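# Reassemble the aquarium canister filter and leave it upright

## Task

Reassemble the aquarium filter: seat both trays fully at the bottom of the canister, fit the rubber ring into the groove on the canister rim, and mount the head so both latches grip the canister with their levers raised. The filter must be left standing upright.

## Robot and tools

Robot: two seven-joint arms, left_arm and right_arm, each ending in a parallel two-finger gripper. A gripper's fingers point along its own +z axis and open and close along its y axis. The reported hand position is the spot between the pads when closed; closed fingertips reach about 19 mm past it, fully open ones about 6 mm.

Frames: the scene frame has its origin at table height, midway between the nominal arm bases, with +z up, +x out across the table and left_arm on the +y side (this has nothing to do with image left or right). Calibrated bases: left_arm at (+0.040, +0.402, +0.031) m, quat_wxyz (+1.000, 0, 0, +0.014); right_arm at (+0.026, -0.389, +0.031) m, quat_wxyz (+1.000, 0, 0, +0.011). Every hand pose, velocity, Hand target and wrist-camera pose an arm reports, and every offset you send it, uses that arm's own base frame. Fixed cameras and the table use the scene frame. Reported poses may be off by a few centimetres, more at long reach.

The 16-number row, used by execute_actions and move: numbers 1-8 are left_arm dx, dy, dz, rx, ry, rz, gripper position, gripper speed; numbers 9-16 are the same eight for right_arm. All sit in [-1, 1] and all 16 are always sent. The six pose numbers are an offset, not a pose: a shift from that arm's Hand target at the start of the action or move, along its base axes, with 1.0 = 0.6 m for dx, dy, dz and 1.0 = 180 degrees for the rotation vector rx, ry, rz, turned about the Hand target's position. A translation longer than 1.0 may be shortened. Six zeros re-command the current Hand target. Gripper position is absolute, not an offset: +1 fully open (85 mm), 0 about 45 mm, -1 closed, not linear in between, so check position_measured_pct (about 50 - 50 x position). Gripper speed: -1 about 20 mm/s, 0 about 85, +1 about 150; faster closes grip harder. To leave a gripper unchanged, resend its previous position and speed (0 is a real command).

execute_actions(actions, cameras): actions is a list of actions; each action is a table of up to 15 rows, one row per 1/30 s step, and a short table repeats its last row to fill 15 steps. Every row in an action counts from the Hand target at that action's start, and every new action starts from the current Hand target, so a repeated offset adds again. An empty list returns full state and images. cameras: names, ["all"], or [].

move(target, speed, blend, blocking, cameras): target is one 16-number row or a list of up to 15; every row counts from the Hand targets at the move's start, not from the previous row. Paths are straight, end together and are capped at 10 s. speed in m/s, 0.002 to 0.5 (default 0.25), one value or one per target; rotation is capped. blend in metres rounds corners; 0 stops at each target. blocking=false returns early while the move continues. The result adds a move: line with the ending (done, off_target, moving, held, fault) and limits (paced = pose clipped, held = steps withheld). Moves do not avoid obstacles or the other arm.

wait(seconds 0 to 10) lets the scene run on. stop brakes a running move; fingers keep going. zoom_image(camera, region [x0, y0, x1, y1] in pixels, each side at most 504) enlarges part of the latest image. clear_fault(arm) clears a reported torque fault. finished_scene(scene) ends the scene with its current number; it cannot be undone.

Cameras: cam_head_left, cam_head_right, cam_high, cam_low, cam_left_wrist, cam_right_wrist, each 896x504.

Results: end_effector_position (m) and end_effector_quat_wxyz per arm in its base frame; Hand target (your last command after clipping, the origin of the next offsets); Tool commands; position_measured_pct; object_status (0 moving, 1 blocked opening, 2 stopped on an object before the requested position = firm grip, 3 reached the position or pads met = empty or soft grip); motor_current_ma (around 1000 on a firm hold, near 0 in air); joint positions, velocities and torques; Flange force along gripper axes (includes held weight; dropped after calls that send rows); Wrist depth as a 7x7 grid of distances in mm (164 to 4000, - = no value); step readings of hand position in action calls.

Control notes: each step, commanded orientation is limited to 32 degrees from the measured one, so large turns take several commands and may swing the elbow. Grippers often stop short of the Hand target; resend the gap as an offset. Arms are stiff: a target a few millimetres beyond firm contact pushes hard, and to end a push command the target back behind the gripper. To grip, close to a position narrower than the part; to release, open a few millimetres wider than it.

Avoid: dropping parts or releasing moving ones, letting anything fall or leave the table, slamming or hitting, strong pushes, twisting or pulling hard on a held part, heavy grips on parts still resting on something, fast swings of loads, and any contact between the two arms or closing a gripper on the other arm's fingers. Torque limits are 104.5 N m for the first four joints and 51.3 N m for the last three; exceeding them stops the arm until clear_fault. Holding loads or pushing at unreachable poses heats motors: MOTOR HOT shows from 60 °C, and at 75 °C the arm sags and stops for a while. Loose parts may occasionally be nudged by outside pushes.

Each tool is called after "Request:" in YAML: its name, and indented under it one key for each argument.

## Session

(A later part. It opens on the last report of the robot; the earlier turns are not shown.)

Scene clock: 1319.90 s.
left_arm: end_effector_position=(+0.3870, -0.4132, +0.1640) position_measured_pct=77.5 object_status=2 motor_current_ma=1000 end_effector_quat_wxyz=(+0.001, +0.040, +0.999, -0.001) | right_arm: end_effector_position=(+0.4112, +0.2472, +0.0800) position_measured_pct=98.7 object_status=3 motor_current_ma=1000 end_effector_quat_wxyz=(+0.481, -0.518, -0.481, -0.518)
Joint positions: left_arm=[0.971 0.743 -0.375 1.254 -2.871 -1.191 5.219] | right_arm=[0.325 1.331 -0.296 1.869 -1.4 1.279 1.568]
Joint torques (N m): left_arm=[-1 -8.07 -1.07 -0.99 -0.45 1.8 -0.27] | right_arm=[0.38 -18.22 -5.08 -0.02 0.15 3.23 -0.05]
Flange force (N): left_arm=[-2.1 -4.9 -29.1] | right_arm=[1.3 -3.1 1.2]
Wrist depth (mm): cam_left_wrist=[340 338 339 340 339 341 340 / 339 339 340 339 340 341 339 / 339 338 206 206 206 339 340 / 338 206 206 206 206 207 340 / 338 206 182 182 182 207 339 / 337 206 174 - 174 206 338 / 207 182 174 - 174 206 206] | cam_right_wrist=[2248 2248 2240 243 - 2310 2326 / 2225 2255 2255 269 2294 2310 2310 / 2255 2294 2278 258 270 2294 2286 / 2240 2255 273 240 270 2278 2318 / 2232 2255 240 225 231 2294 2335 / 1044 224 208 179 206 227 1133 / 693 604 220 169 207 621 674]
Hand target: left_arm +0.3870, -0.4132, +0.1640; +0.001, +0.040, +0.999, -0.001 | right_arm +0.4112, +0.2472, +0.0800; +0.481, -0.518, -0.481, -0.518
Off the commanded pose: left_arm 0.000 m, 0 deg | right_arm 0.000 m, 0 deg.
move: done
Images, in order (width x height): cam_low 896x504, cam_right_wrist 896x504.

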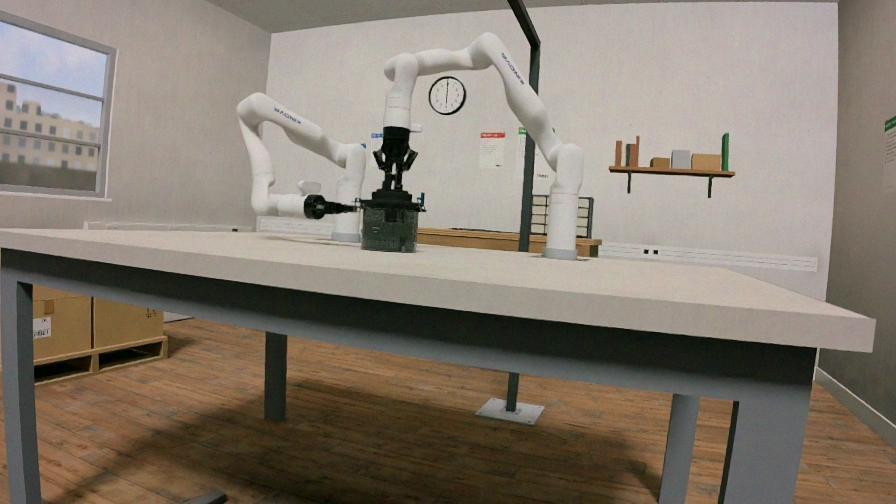

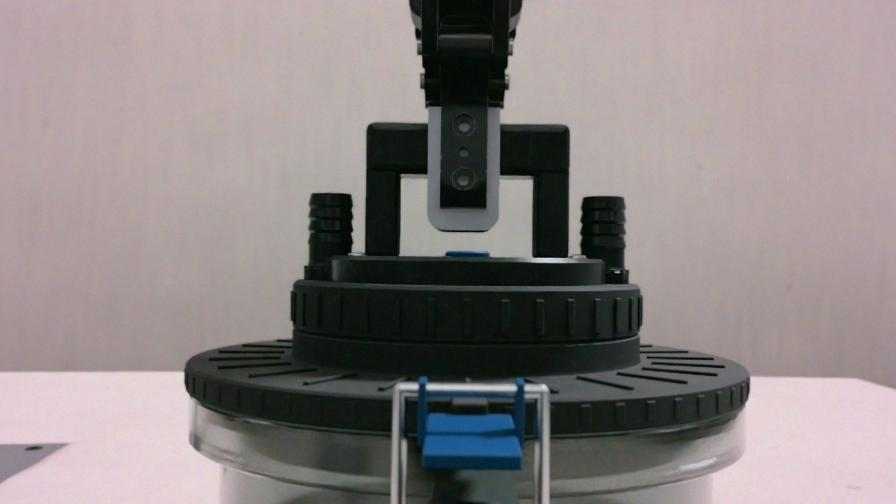

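Request:
move:
  target:
    - [0,0,0,0,0,0,-0.57,-1,-0.0008,-0.0108,0,0,0,0,-1,-1]
    - [0,0,0,0,0,0,-0.57,-1,-0.0008,-0.0108,0.0167,0,0,0,-1,-1]
  speed: 0.025
  cameras: ["cam_low"]

Request:
zoom_image:
  camera: "cam_low"
  region: [340, 185, 370, 215]

Scene clock: 1339.20 s.
left_arm: end_effector_position=(+0.3870, -0.4132, +0.1640) position_measured_pct=77.5 object_status=2 motor_current_ma=1000 end_effector_quat_wxyz=(+0.001, +0.040, +0.999, -0.001) | right_arm: end_effector_position=(+0.4107, +0.2407, +0.0900) position_measured_pct=98.7 object_status=3 motor_current_ma=1000 end_effector_quat_wxyz=(+0.481, -0.518, -0.481, -0.518)
Joint positions: left_arm=[0.971 0.743 -0.375 1.254 -2.871 -1.191 5.219] | right_arm=[0.337 1.305 -0.292 1.883 -1.39 1.287 1.554]
Joint torques (N m): left_arm=[-0.63 -7.66 -0.74 -0.91 -0.32 1.84 -0.27] | right_arm=[0.07 -18.73 -5.66 -0.04 0.05 3.73 -0.1]
Flange force (N): left_arm=[-2.3 -4.2 -29.9] | right_arm=[-0.6 -3.5 0.6]
Wrist depth (mm): cam_left_wrist=[340 340 340 339 340 340 339 / 339 339 339 340 339 340 340 / 339 339 206 207 207 340 339 / 339 206 206 206 206 206 340 / 339 206 182 182 183 206 339 / 338 206 174 - 174 206 339 / 207 182 174 - 174 206 206] | cam_right_wrist=[2248 2255 2248 268 - 2326 2318 / 2240 2255 2255 262 2302 2302 2318 / 2232 2271 2255 276 276 2318 2294 / 2271 2248 2271 272 278 2318 2310 / 2232 2255 256 235 254 2326 2294 / 1105 277 242 230 233 258 1178 / 733 633 211 177 203 224 711]
Hand target: left_arm +0.3870, -0.4132, +0.1640; +0.001, +0.040, +0.999, -0.001 | right_arm +0.4107, +0.2407, +0.0900; +0.481, -0.518, -0.481, -0.518
Off the commanded pose: left_arm 0.000 m, 0 deg | right_arm 0.000 m, 0 deg.
move: done
Images, in order (width x height): cam_low 896x504.

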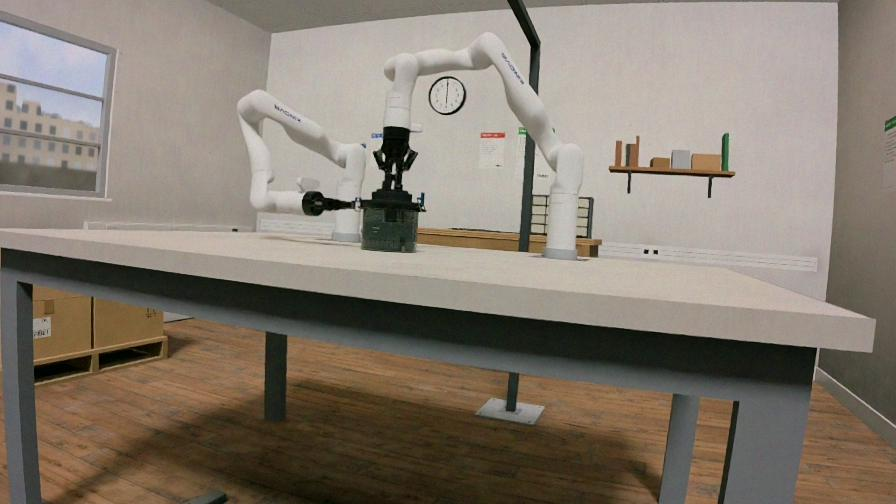

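Scaled by 16.800 from the camera's 896x504 image, which has a finer 1280x720 frame.

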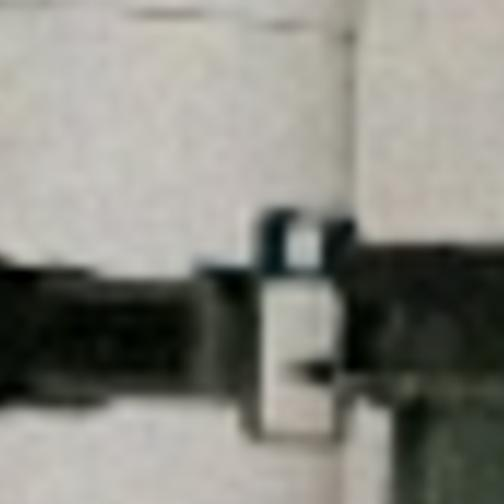

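Request:
move:
  target:
    - [0,0,0,0,0,0,-0.57,-1,0.0001,0.0008,0.0083,0,0,0,-1,-1]
    - [0,0,0,0,0,0,-0.57,-1,0.0003,0.0033,0.0167,0,0,0,-1,-1]
  speed: 0.02
  blend: 0.002
  cameras: ["cam_low"]

Request:
zoom_image:
  camera: "cam_low"
  region: [340, 185, 370, 215]

Scene clock: 1346.27 s.
left_arm: end_effector_position=(+0.3870, -0.4132, +0.1640) position_measured_pct=77.5 object_status=2 motor_current_ma=1000 end_effector_quat_wxyz=(+0.001, +0.040, +0.999, -0.001) | right_arm: end_effector_position=(+0.4109, +0.2427, +0.1000) position_measured_pct=98.7 object_status=3 motor_current_ma=1000 end_effector_quat_wxyz=(+0.481, -0.518, -0.481, -0.518)
Joint positions: left_arm=[0.971 0.743 -0.375 1.254 -2.871 -1.191 5.219] | right_arm=[0.335 1.281 -0.298 1.898 -1.398 1.285 1.546]
Joint torques (N m): left_arm=[-0.69 -7.72 -0.75 -0.96 -0.32 1.83 -0.27] | right_arm=[0.03 -18.49 -5.59 -0.3 0.01 3.64 -0.04]
Flange force (N): left_arm=[-2.1 -4.2 -29.7] | right_arm=[0.0 -3.7 0.4]
Wrist depth (mm): cam_left_wrist=[339 339 339 340 340 340 340 / 339 339 340 339 340 339 340 / 339 338 206 207 207 339 339 / 338 206 206 206 206 207 340 / 340 206 182 182 182 207 339 / 338 205 174 - 174 206 339 / 205 182 174 - 174 206 206] | cam_right_wrist=[2263 2225 2286 233 - 2302 2294 / 2232 2255 2271 262 - 2310 2310 / 2232 2248 2255 267 2302 2286 2318 / 2232 2286 2271 267 274 2294 2310 / 2218 2255 277 248 275 2302 2318 / 1041 1051 245 229 237 1092 2302 / 778 232 213 200 216 235 818]
Hand target: left_arm +0.3870, -0.4132, +0.1640; +0.001, +0.040, +0.999, -0.001 | right_arm +0.4109, +0.2427, +0.1000; +0.481, -0.518, -0.481, -0.518
Off the commanded pose: left_arm 0.000 m, 0 deg | right_arm 0.000 m, 0 deg.
move: done
Images, in order (width x height): cam_low 896x504.

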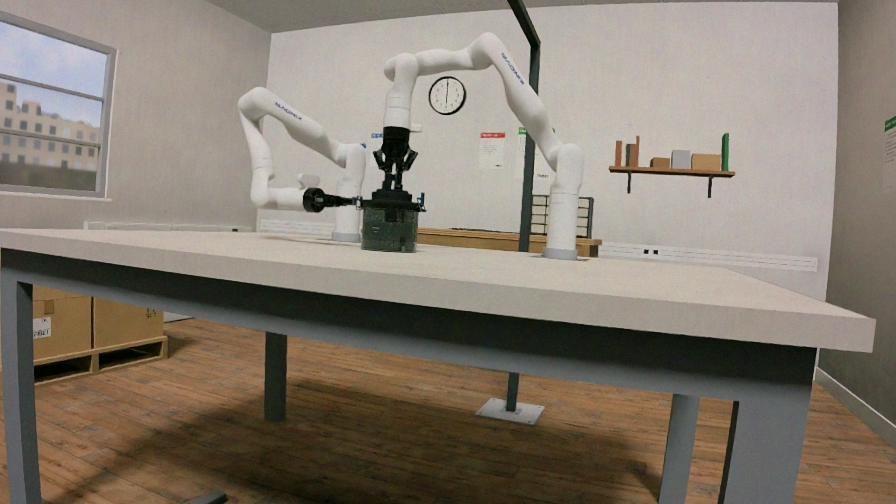

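Scaled by 16.800 from the camera's 896x504 image, which has a finer 1280x720 frame.

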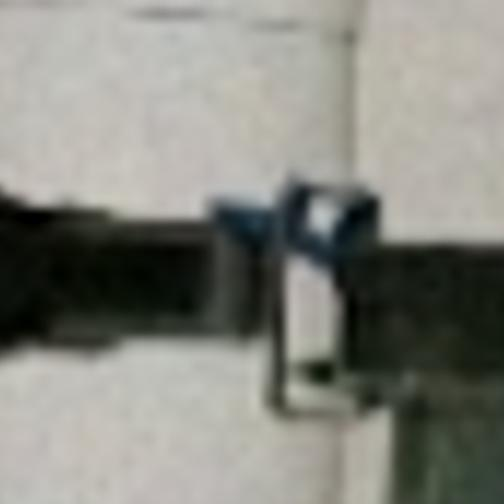

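Request:
move:
  target:
    - [0,0,0,0,0,0,-0.57,-1,0.0002,0.0033,0.0078,0,0,0,-1,-1]
  speed: 0.02
  cameras: ["cam_low"]

Request:
zoom_image:
  camera: "cam_low"
  region: [340, 185, 370, 215]

Scene clock: 1362.87 s.
left_arm: end_effector_position=(+0.3870, -0.4132, +0.1640) position_measured_pct=77.5 object_status=2 motor_current_ma=1000 end_effector_quat_wxyz=(+0.001, +0.040, +0.999, -0.001) | right_arm: end_effector_position=(+0.4110, +0.2447, +0.1047) position_measured_pct=98.7 object_status=3 motor_current_ma=1000 end_effector_quat_wxyz=(+0.481, -0.518, -0.481, -0.518)
Joint positions: left_arm=[0.971 0.743 -0.375 1.254 -2.871 -1.191 5.219] | right_arm=[0.333 1.27 -0.302 1.906 -1.404 1.283 1.543]
Joint torques (N m): left_arm=[-0.64 -7.61 -0.74 -0.89 -0.33 1.81 -0.25] | right_arm=[0.26 -18.46 -5.56 -0.07 -0.01 3.79 -0.11]
Flange force (N): left_arm=[-2.2 -4.1 -29.9] | right_arm=[-0.5 -3.0 1.0]
Wrist depth (mm): cam_left_wrist=[340 340 339 339 339 340 341 / 339 339 339 339 339 340 339 / 339 339 206 206 206 339 340 / 338 206 206 206 206 207 340 / 338 206 182 182 182 206 338 / 338 205 174 - 174 206 339 / 205 182 174 - 174 206 206] | cam_right_wrist=[2218 2248 2263 229 - 2310 2318 / 2225 2263 2248 241 - 2294 2302 / 2255 2255 2248 273 2286 2278 2310 / 2225 2248 2255 265 273 2302 2335 / 2218 2255 276 266 274 2310 2294 / 1066 1073 243 229 239 1116 2302 / 795 244 229 227 231 250 839]
Hand target: left_arm +0.3870, -0.4132, +0.1640; +0.001, +0.040, +0.999, -0.001 | right_arm +0.4110, +0.2447, +0.1047; +0.481, -0.518, -0.481, -0.518
Off the commanded pose: left_arm 0.000 m, 0 deg | right_arm 0.000 m, 0 deg.
move: done
Images, in order (width x height): cam_low 896x504.

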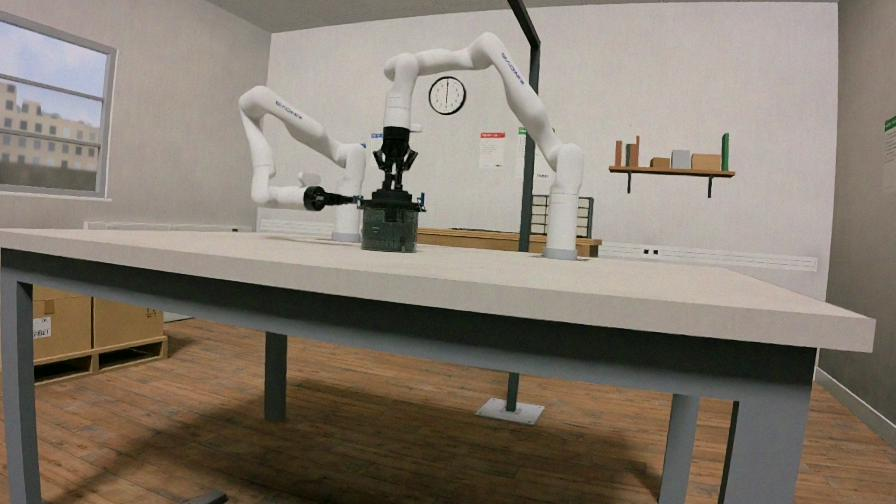

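Scaled by 16.800 from the camera's 896x504 image, which has a finer 1280x720 frame.

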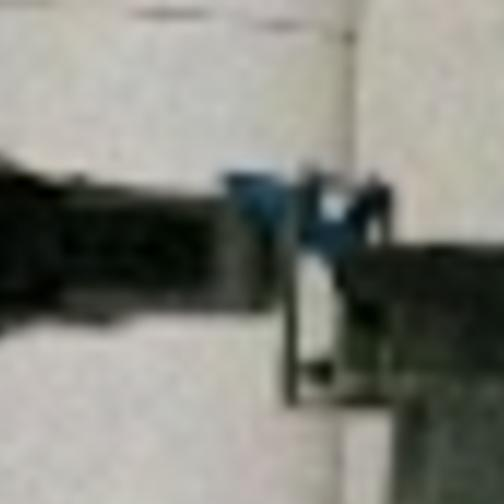

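Request:
move:
  target:
    - [0,0,0,0,0,0,-0.57,-1,0.0003,0.0040,0.0075,0,0,0,-1,-1]
  speed: 0.02
  cameras: ["cam_low"]

Request:
zoom_image:
  camera: "cam_low"
  region: [340, 185, 370, 215]

Scene clock: 1369.87 s.
left_arm: end_effector_position=(+0.3870, -0.4132, +0.1640) position_measured_pct=77.5 object_status=2 motor_current_ma=1000 end_effector_quat_wxyz=(+0.001, +0.040, +0.999, -0.001) | right_arm: end_effector_position=(+0.4112, +0.2471, +0.1092) position_measured_pct=98.7 object_status=3 motor_current_ma=1000 end_effector_quat_wxyz=(+0.481, -0.518, -0.481, -0.518)
Joint positions: left_arm=[0.971 0.743 -0.375 1.254 -2.871 -1.191 5.219] | right_arm=[0.329 1.259 -0.307 1.913 -1.411 1.28 1.54]
Joint torques (N m): left_arm=[-0.64 -7.66 -0.72 -0.89 -0.33 1.82 -0.25] | right_arm=[0.21 -18.21 -5.61 -0.33 0.07 3.73 -0.08]
Flange force (N): left_arm=[-2.3 -4.2 -29.8] | right_arm=[0.3 -3.5 0.9]
Wrist depth (mm): cam_left_wrist=[339 339 339 341 340 339 340 / 340 339 339 339 340 339 340 / 339 338 206 206 206 340 341 / 339 206 206 206 206 207 339 / 338 206 182 182 182 206 339 / 338 205 174 - 174 207 339 / 205 182 174 - 174 206 206] | cam_right_wrist=[2232 2240 2263 225 - 2294 2278 / 2263 2232 2255 297 - 2302 2294 / 2232 2240 2263 256 - 2302 2302 / 2232 2255 2240 262 269 2318 2310 / 2232 2248 274 275 272 2302 2286 / 2210 2232 248 230 238 2302 1163 / 813 259 235 224 231 269 850]
Hand target: left_arm +0.3870, -0.4132, +0.1640; +0.001, +0.040, +0.999, -0.001 | right_arm +0.4112, +0.2471, +0.1092; +0.481, -0.518, -0.481, -0.518
Off the commanded pose: left_arm 0.000 m, 0 deg | right_arm 0.000 m, 0 deg.
move: done
Images, in order (width x height): cam_low 896x504.

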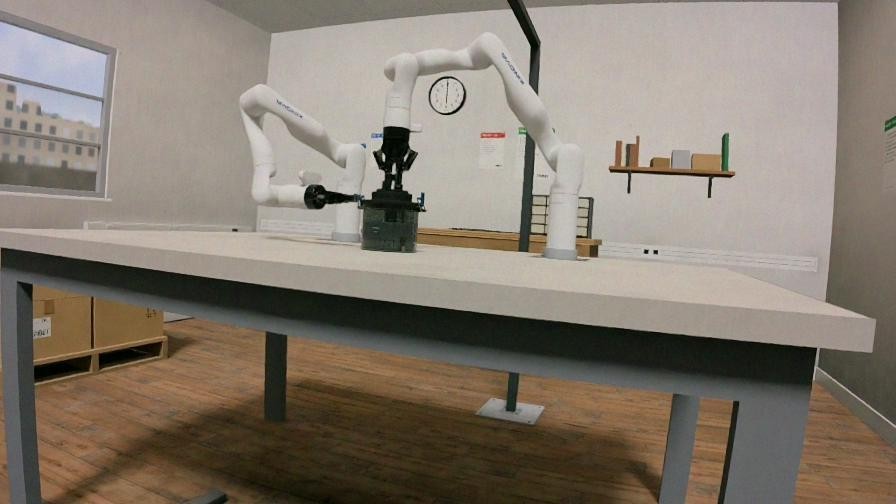

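Scaled by 16.800 from the camera's 896x504 image, which has a finer 1280x720 frame.

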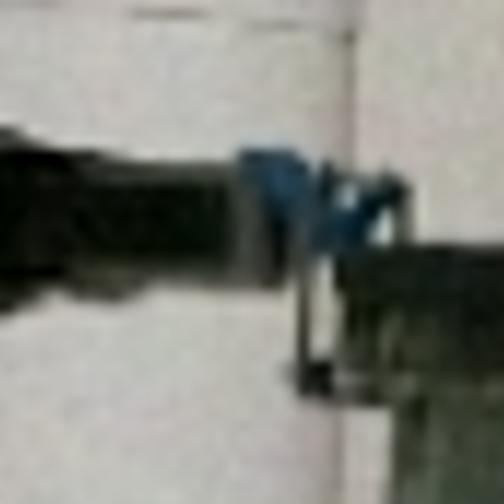

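Request:
move:
  target:
    - [0,0,0,0,0,0,-0.57,-1,0.0003,0.0045,0.0067,0,0,0,-1,-1]
  speed: 0.02
  cameras: ["cam_low"]

Request:
zoom_image:
  camera: "cam_low"
  region: [340, 185, 370, 215]

Scene clock: 1374.87 s.
left_arm: end_effector_position=(+0.3870, -0.4132, +0.1640) position_measured_pct=77.5 object_status=2 motor_current_ma=1000 end_effector_quat_wxyz=(+0.001, +0.040, +0.999, -0.001) | right_arm: end_effector_position=(+0.4114, +0.2498, +0.1132) position_measured_pct=98.7 object_status=3 motor_current_ma=1000 end_effector_quat_wxyz=(+0.481, -0.518, -0.481, -0.518)
Joint positions: left_arm=[0.971 0.743 -0.375 1.254 -2.871 -1.191 5.219] | right_arm=[0.326 1.25 -0.312 1.919 -1.418 1.277 1.538]
Joint torques (N m): left_arm=[-0.59 -10.08 -0.81 -1.11 -0.29 1.04 -0.26] | right_arm=[-0.97 -20.58 -8.63 0.05 0.04 5.85 -0.11]
Flange force (N): left_arm=[-4.4 -6.0 -25.2] | right_arm=[-7.4 -3.8 -1.5]
Wrist depth (mm): cam_left_wrist=[338 339 339 340 339 339 341 / 338 339 338 339 339 339 340 / 338 339 207 206 206 340 339 / 339 206 206 206 206 206 339 / 338 206 182 182 182 206 339 / 338 206 174 - 174 206 338 / 206 182 174 - 174 206 206] | cam_right_wrist=[2232 2248 2248 222 - 2302 2326 / 2240 2240 2271 261 - 2294 2278 / 2218 2271 2255 251 - 2278 2302 / 2240 2255 2248 260 266 2286 2310 / 2255 2240 271 260 269 2318 2310 / 2232 1116 247 233 242 2310 2310 / 826 277 237 222 229 283 863]
Hand target: left_arm +0.3870, -0.4132, +0.1640; +0.001, +0.040, +0.999, -0.001 | right_arm +0.4114, +0.2498, +0.1132; +0.481, -0.518, -0.481, -0.518
Off the commanded pose: left_arm 0.000 m, 0 deg | right_arm 0.000 m, 0 deg.
move: done
Images, in order (width x height): cam_low 896x504.

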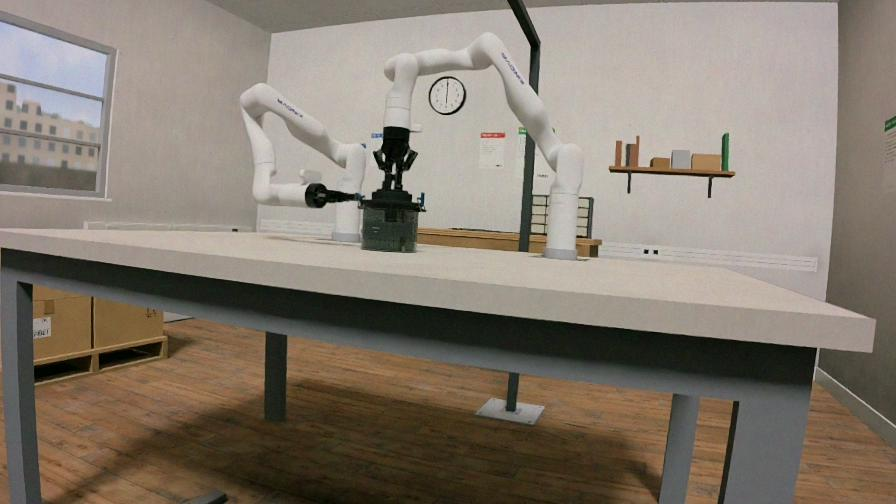

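Scaled by 16.800 from the camera's 896x504 image, which has a finer 1280x720 frame.

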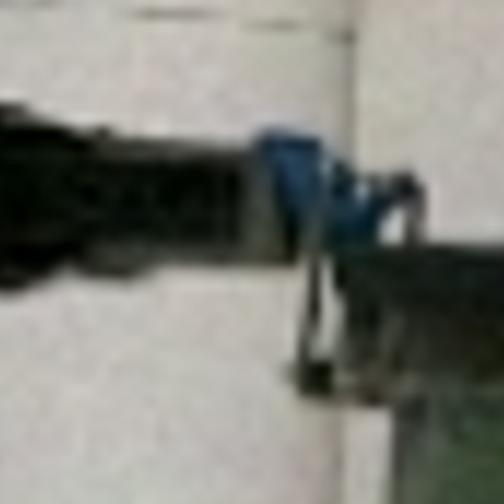

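Tension building lightly (8 N). Continue.

Request:
move:
  target:
    - [0,0,0,0,0,0,-0.57,-1,0.0004,0.0048,0.006,0,0,0,-1,-1]
  speed: 0.02
  cameras: ["cam_low"]

Request:
zoom_image:
  camera: "cam_low"
  region: [340, 185, 370, 215]

Scene clock: 1379.90 s.
left_arm: end_effector_position=(+0.3870, -0.4132, +0.1640) position_measured_pct=77.5 object_status=2 motor_current_ma=1000 end_effector_quat_wxyz=(+0.001, +0.040, +0.999, -0.001) | right_arm: end_effector_position=(+0.4116, +0.2527, +0.1168) position_measured_pct=98.7 object_status=3 motor_current_ma=1000 end_effector_quat_wxyz=(+0.481, -0.518, -0.481, -0.518)
Joint positions: left_arm=[0.971 0.743 -0.375 1.254 -2.871 -1.191 5.219] | right_arm=[0.321 1.241 -0.317 1.924 -1.426 1.274 1.536]
Joint torques (N m): left_arm=[-0.09 -10.48 -0.49 -1.11 -0.04 0.84 -0.23] | right_arm=[-1.47 -19.94 -9.02 -0.19 0.07 5.66 -0.09]
Flange force (N): left_arm=[-5.4 -5.7 -24.4] | right_arm=[-5.7 -4.2 -3.1]
Wrist depth (mm): cam_left_wrist=[339 340 340 340 340 340 341 / 339 339 339 340 338 338 340 / 339 339 206 206 206 339 338 / 339 206 206 206 206 206 340 / 338 206 182 182 183 206 339 / 337 206 174 - 174 206 339 / 206 182 174 - 174 206 206] | cam_right_wrist=[2210 2232 2255 216 - 2263 2294 / 2232 2225 2248 227 - 2302 2294 / 2240 2255 2278 241 - 2286 2294 / 2240 2248 2240 257 266 2318 2286 / 2218 2240 269 257 266 2294 2302 / 2203 1133 253 232 252 2286 2286 / 840 291 242 219 226 297 881]
Hand target: left_arm +0.3870, -0.4132, +0.1640; +0.001, +0.040, +0.999, -0.001 | right_arm +0.4116, +0.2527, +0.1168; +0.481, -0.518, -0.481, -0.518
Off the commanded pose: left_arm 0.000 m, 0 deg | right_arm 0.000 m, 0 deg.
move: done
Images, in order (width x height): cam_low 896x504.

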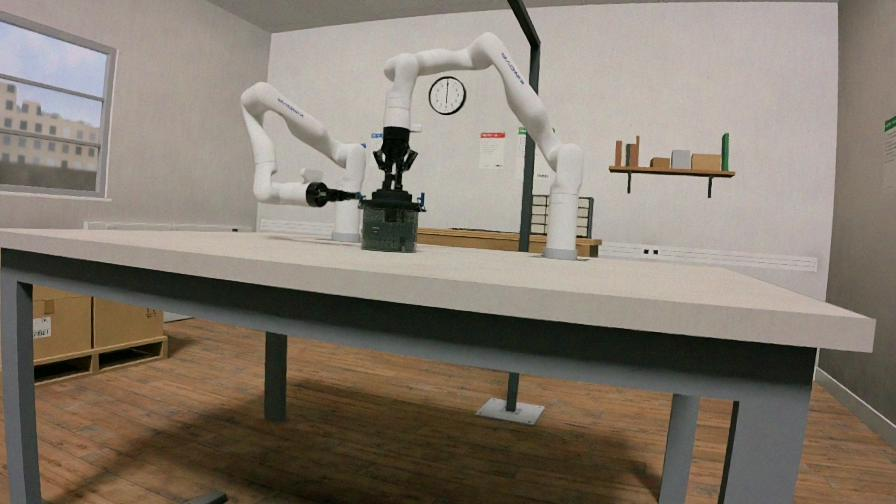

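Scaled by 16.800 from the camera's 896x504 image, which has a finer 1280x720 frame.

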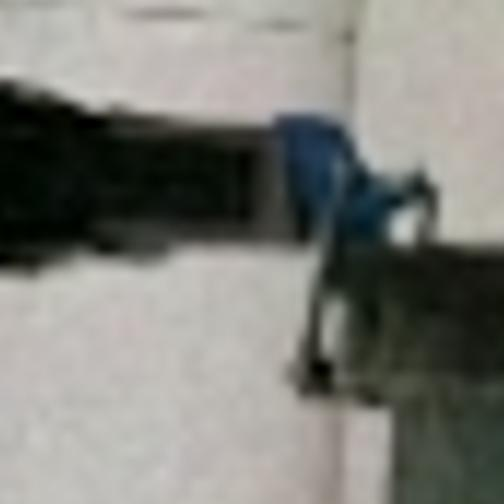

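Request:
move:
  target:
    - [0,0,0,0,0,0,-0.57,-1,0.0005,0.0065,0.0055,0,0,0,-1,-1]
  speed: 0.02
  cameras: ["cam_low"]

Request:
zoom_image:
  camera: "cam_low"
  region: [340, 185, 370, 215]

Scene clock: 1384.93 s.
left_arm: end_effector_position=(+0.3870, -0.4132, +0.1640) position_measured_pct=77.5 object_status=2 motor_current_ma=1000 end_effector_quat_wxyz=(+0.001, +0.040, +0.999, -0.001) | right_arm: end_effector_position=(+0.4119, +0.2566, +0.1201) position_measured_pct=98.7 object_status=3 motor_current_ma=1000 end_effector_quat_wxyz=(+0.481, -0.518, -0.481, -0.518)
Joint positions: left_arm=[0.971 0.743 -0.375 1.254 -2.871 -1.191 5.219] | right_arm=[0.316 1.234 -0.323 1.929 -1.435 1.269 1.535]
Joint torques (N m): left_arm=[-1.71 -11.25 -1.93 -0.22 -1.02 0.05 -0.26] | right_arm=[-0.45 -18.66 -6.16 -0.22 -0.21 3.94 -0.1]
Flange force (N): left_arm=[-6.1 -10.2 -22.4] | right_arm=[-1.6 -2.9 -1.0]
Wrist depth (mm): cam_left_wrist=[339 340 339 340 340 341 339 / 339 339 339 339 339 340 340 / 339 339 206 206 206 339 339 / 338 206 206 206 206 207 339 / 338 206 182 182 182 206 339 / 339 206 174 - 175 206 338 / 206 182 174 - 174 206 206] | cam_right_wrist=[2255 2240 2263 211 - 2278 2286 / 2210 2232 2248 220 - 2310 2302 / 2232 2218 2248 248 - 2318 2278 / 2203 2225 2255 253 260 2302 2318 / 2218 2225 264 253 262 2294 2294 / 2203 1153 261 239 261 1203 2286 / 854 796 234 217 221 822 895]
Hand target: left_arm +0.3870, -0.4132, +0.1640; +0.001, +0.040, +0.999, -0.001 | right_arm +0.4119, +0.2566, +0.1201; +0.481, -0.518, -0.481, -0.518
Off the commanded pose: left_arm 0.000 m, 0 deg | right_arm 0.000 m, 0 deg.
move: done
Images, in order (width x height): cam_low 896x504.

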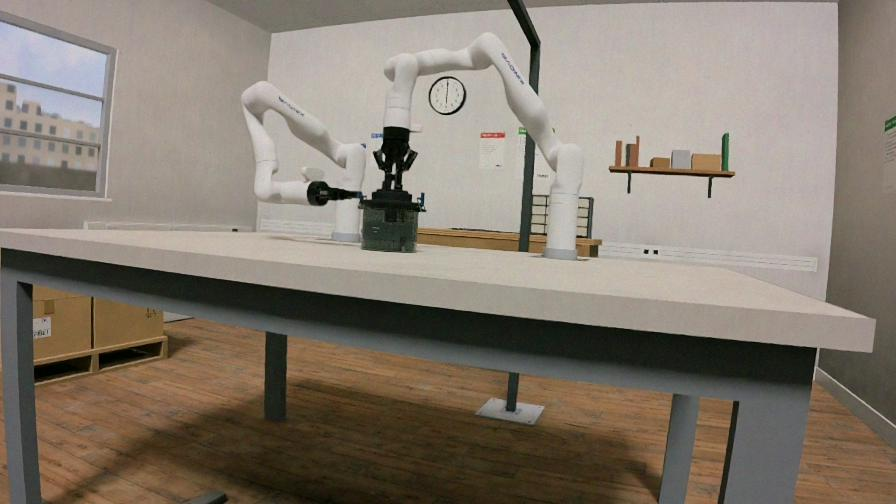

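Scaled by 16.800 from the camera's 896x504 image, which has a finer 1280x720 frame.

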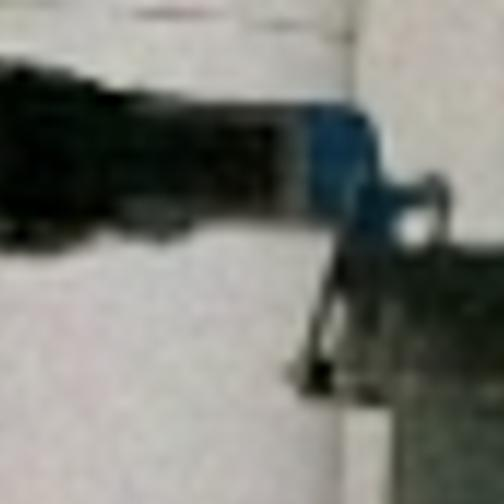

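Nearly over; continue.

Request:
move:
  target:
    - [0,0,0,0,0,0,-0.57,-1,0.0006,0.0083,0.0035,0,0,0,-1,-1]
  speed: 0.02
  cameras: ["cam_low"]

Request:
zoom_image:
  camera: "cam_low"
  region: [340, 185, 370, 215]

Scene clock: 1390.23 s.
left_arm: end_effector_position=(+0.3870, -0.4132, +0.1640) position_measured_pct=77.5 object_status=2 motor_current_ma=1000 end_effector_quat_wxyz=(+0.001, +0.040, +0.999, -0.001) | right_arm: end_effector_position=(+0.4123, +0.2615, +0.1222) position_measured_pct=98.7 object_status=3 motor_current_ma=1000 end_effector_quat_wxyz=(+0.481, -0.518, -0.481, -0.518)
Joint positions: left_arm=[0.971 0.743 -0.375 1.254 -2.871 -1.191 5.219] | right_arm=[0.308 1.23 -0.329 1.933 -1.447 1.263 1.537]
Joint torques (N m): left_arm=[-0.84 -10.16 -1.09 -0.53 -0.48 0.57 -0.29] | right_arm=[0.36 -17.97 -5.16 -0.58 0.1 3.26 -0.06]
Flange force (N): left_arm=[-5.3 -7.5 -24.7] | right_arm=[1.0 -3.3 1.2]
Wrist depth (mm): cam_left_wrist=[340 339 339 339 339 339 339 / 339 338 338 339 340 339 339 / 339 339 206 206 206 339 340 / 338 206 206 206 206 206 339 / 339 206 182 182 182 206 338 / 339 205 174 - 174 206 339 / 206 182 174 - 174 205 206] | cam_right_wrist=[2203 2263 2240 205 - 2294 2286 / 2218 2218 2232 214 - 2271 2302 / 2203 2225 2232 229 - 2255 2278 / 2232 2240 2240 260 2271 2271 2302 / 2218 2232 263 242 256 2286 2286 / 2218 1171 256 248 258 2278 2278 / 861 807 225 211 223 772 903]
Hand target: left_arm +0.3870, -0.4132, +0.1640; +0.001, +0.040, +0.999, -0.001 | right_arm +0.4123, +0.2615, +0.1222; +0.481, -0.518, -0.481, -0.518
Off the commanded pose: left_arm 0.000 m, 0 deg | right_arm 0.000 m, 0 deg.
move: done
Images, in order (width x height): cam_low 896x504.

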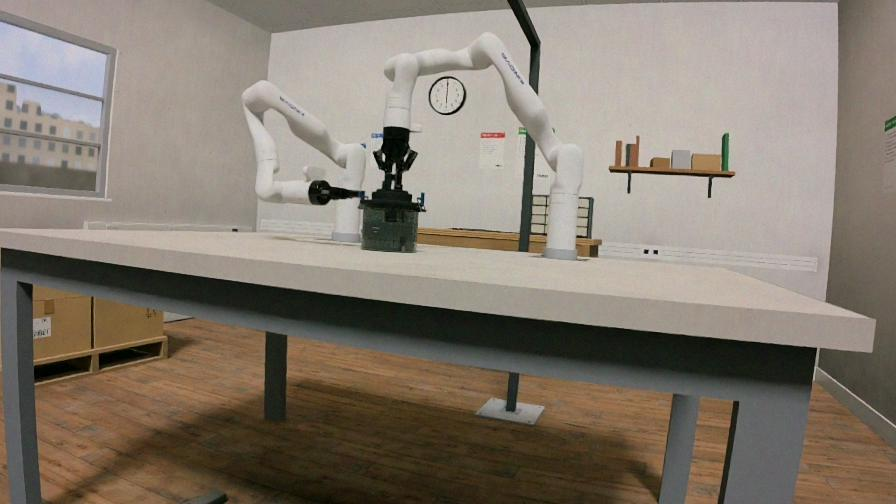

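Scaled by 16.800 from the camera's 896x504 image, which has a finer 1280x720 frame.

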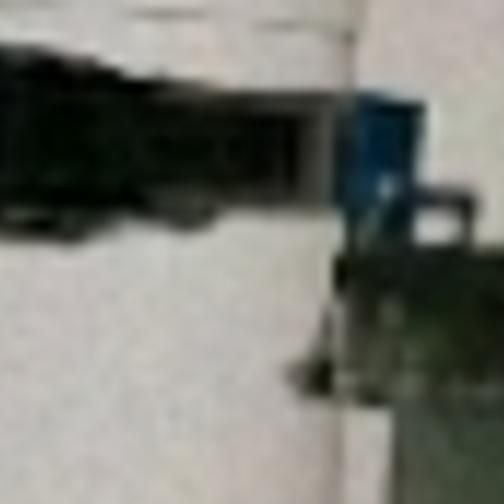

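Request:
move:
  target:
    - [0,0,0,0,0,0,-0.57,-1,0.0005,0.006,0.0003,0,0,0,-1,-1]
  speed: 0.01
  cameras: ["cam_low"]

Request:
zoom_image:
  camera: "cam_low"
  region: [340, 185, 370, 215]

Scene clock: 1400.03 s.
left_arm: end_effector_position=(+0.3870, -0.4132, +0.1640) position_measured_pct=77.5 object_status=2 motor_current_ma=1000 end_effector_quat_wxyz=(+0.001, +0.040, +0.999, -0.001) | right_arm: end_effector_position=(+0.4126, +0.2651, +0.1224) position_measured_pct=98.7 object_status=3 motor_current_ma=1000 end_effector_quat_wxyz=(+0.481, -0.518, -0.481, -0.518)
Joint positions: left_arm=[0.971 0.743 -0.375 1.254 -2.871 -1.191 5.219] | right_arm=[0.301 1.23 -0.334 1.934 -1.455 1.259 1.539]
Joint torques (N m): left_arm=[-0.81 -10.17 -1.07 -0.51 -0.52 0.57 -0.27] | right_arm=[0.56 -18.04 -5.07 -0.59 0.04 3.32 -0.05]
Flange force (N): left_arm=[-5.4 -7.5 -24.7] | right_arm=[0.8 -3.2 1.6]
Wrist depth (mm): cam_left_wrist=[339 340 340 339 339 339 340 / 338 340 339 339 339 339 339 / 339 339 206 207 206 339 339 / 338 206 206 206 206 206 340 / 339 206 182 183 182 206 339 / 337 206 174 - 174 206 338 / 206 182 174 - 174 205 206] | cam_right_wrist=[2225 2218 2240 202 - 2278 2278 / 2225 2232 2240 210 - 2255 2294 / 2225 2232 2232 225 - 2263 2286 / 2218 2225 2232 259 2286 2286 2263 / 2232 2225 265 238 252 2271 2286 / 2218 1167 255 244 254 2286 2271 / 866 806 225 209 219 832 903]
Hand target: left_arm +0.3870, -0.4132, +0.1640; +0.001, +0.040, +0.999, -0.001 | right_arm +0.4126, +0.2651, +0.1224; +0.481, -0.518, -0.481, -0.518
Off the commanded pose: left_arm 0.000 m, 0 deg | right_arm 0.000 m, 0 deg.
move: done
Images, in order (width x height): cam_low 896x504.

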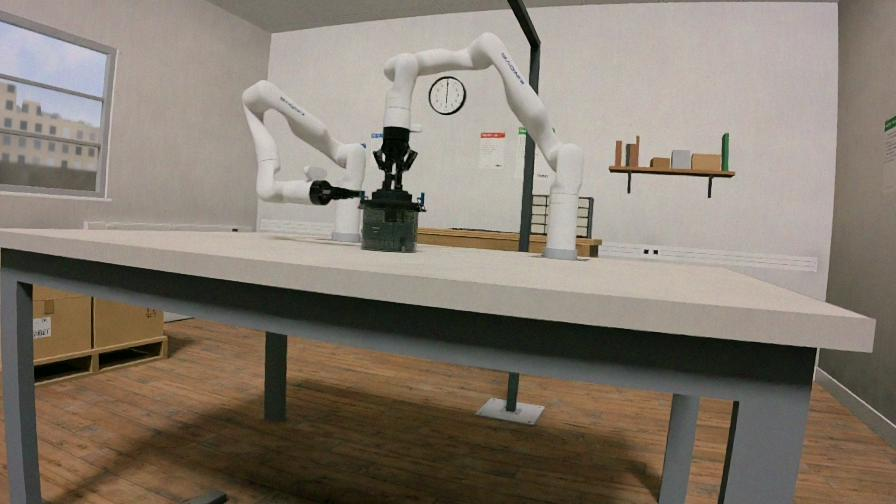

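Scaled by 16.800 from the camera's 896x504 image, which has a finer 1280x720 frame.

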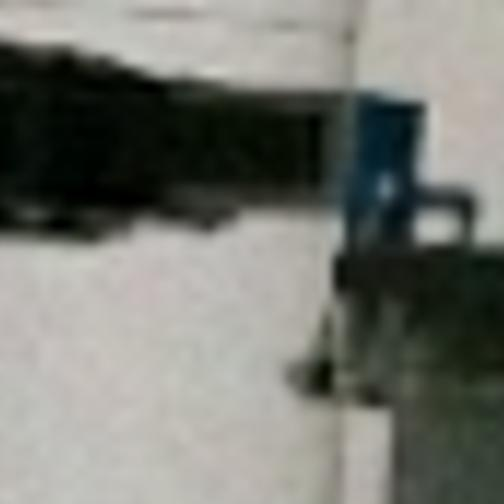

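Request:
move:
  target:
    - [0,0,0.0018,0,0,0,-0.57,-1,-0.001,-0.0133,0,0,0,0,-1,-1]
    - [0,0,0.0018,0,0,0,-0.57,-1,-0.0126,-0.167,0,0,0,0,-1,-1]
    - [0,0,0.0018,0,0,0,0.2,-1,-0.0126,-0.167,0,0,0,0,-1,-1]
    - [0,0,0.25,0,0,0,0.2,-1,-0.0126,-0.167,0,0,0,0,-1,-1]
  speed: [0.03,0.1,0.05,0.12]
  blend: [0.002,0,0,0]
  cameras: ["cam_low","cam_high","cam_left_wrist","cam_right_wrist"]

Request:
zoom_image:
  camera: "cam_low"
  region: [350, 175, 440, 255]

Request:
zoom_image:
  camera: "cam_low"
  region: [340, 185, 370, 215]

Request:
zoom_image:
  camera: "cam_low"
  region: [412, 185, 442, 215]

Request:
zoom_image:
  camera: "cam_high"
  region: [430, 180, 560, 290]

Scene clock: 1423.67 s.
left_arm: end_effector_position=(+0.3870, -0.4131, +0.3140) position_measured_pct=39.8 object_status=3 motor_current_ma=0 end_effector_quat_wxyz=(+0.001, +0.040, +0.999, +0.000) | right_arm: end_effector_position=(+0.4050, +0.1649, +0.1224) position_measured_pct=98.7 object_status=3 motor_current_ma=1000 end_effector_quat_wxyz=(+0.481, -0.518, -0.481, -0.518)
Joint positions: left_arm=[0.942 0.658 -0.384 0.914 -2.91 -1.603 5.273] | right_arm=[0.464 1.212 -0.219 1.883 -1.244 1.393 1.456]
Joint torques (N m): left_arm=[0.97 -22.19 -0.8 -7.07 0.08 -0.13 -0.04] | right_arm=[0.33 -18.06 -4.05 -0.5 -0.23 3.27 -0.07]
Flange force (N): left_arm=[-10.3 -7.1 -5.7] | right_arm=[0.9 -3.1 1.9]
Wrist depth (mm): cam_left_wrist=[487 488 489 490 487 488 491 / 488 489 489 488 489 490 489 / 486 487 484 488 487 489 490 / 485 486 354 355 355 487 486 / 487 486 354 323 353 486 488 / 485 485 330 323 330 488 486 / 486 485 330 322 353 488 486] | cam_right_wrist=[2286 2335 2351 2360 2368 2385 2385 / 2318 2335 2326 2368 2376 2376 2385 / 2318 2318 2343 2351 2351 2376 2394 / 2302 2326 2351 2394 2343 2360 2368 / 2302 2326 2310 2351 356 2385 2411 / 1054 1178 350 317 330 1230 2351 / 800 875 316 276 300 836 910]
Hand target: left_arm +0.3870, -0.4132, +0.3140; +0.001, +0.040, +0.999, -0.001 | right_arm +0.4050, +0.1649, +0.1224; +0.481, -0.518, -0.481, -0.518
Off the commanded pose: left_arm 0.000 m, 0 deg | right_arm 0.000 m, 0 deg.
move: done
Images, in order (width x height): cam_high 896x504, cam_low 896x504, cam_left_wrist 896x504, cam_right_wrist 896x504.

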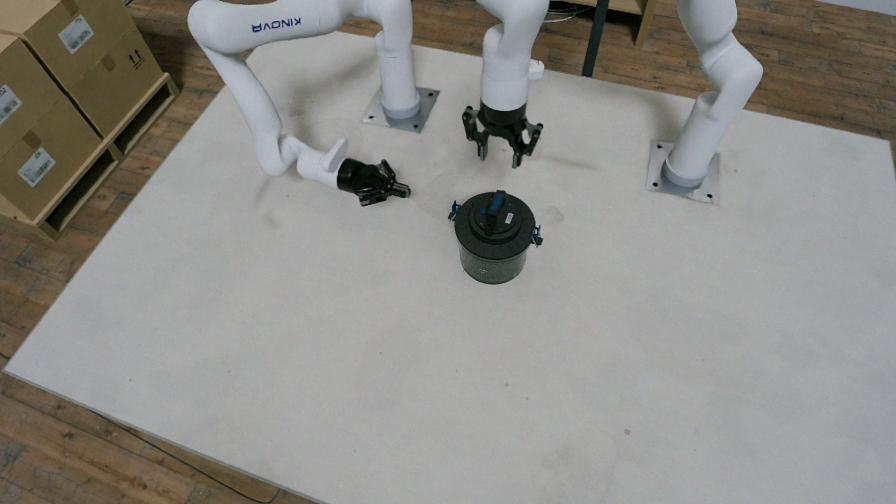

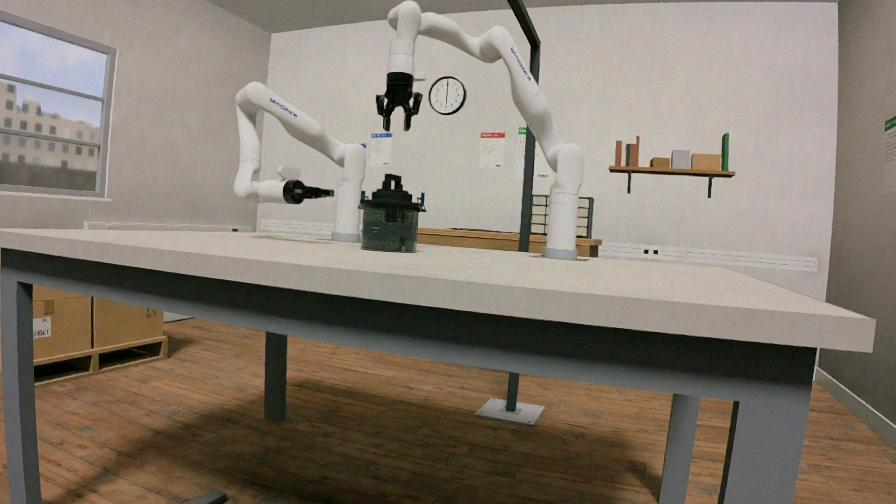

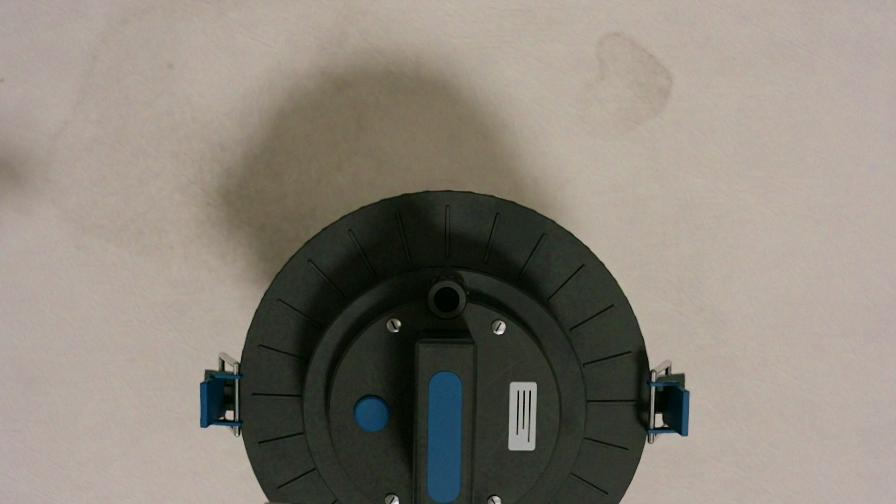

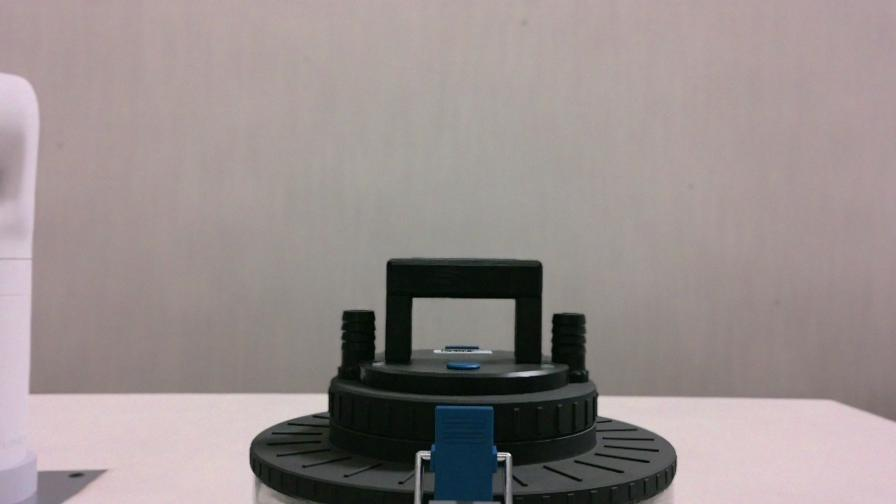

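Scaled by 5.600 from the camera's 896x504 image, which has a finer 1280x720 frame.

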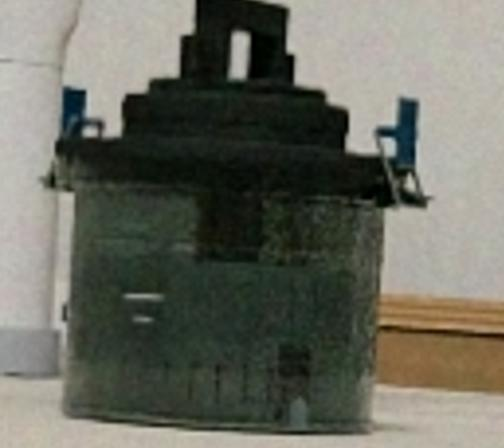

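Scaled by 16.800 from the camera's 896x504 image, which has a finer 1280x720 frame.

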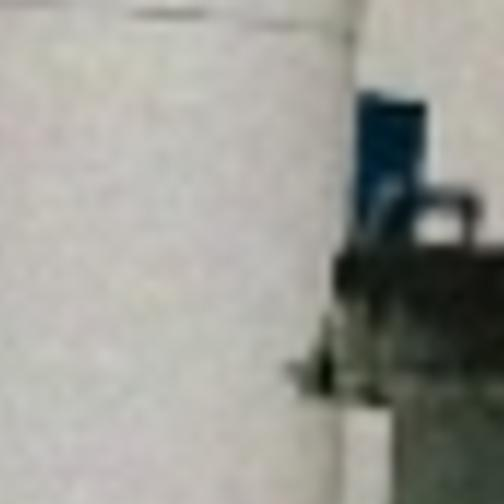

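Scaled by 16.800 from the camera's 896x504 image, which has a finer 1280x720 frame.

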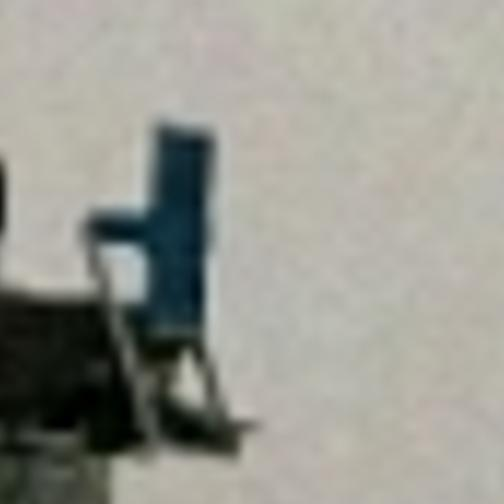

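Scaled by 3.877 from the camera's 896x504 image, which has a finer 1280x720 frame.

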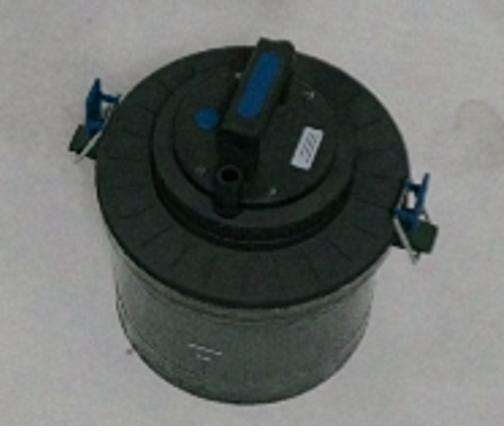

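Request:
finished_scene:
  scene: 2

The scene is finished: the task was done.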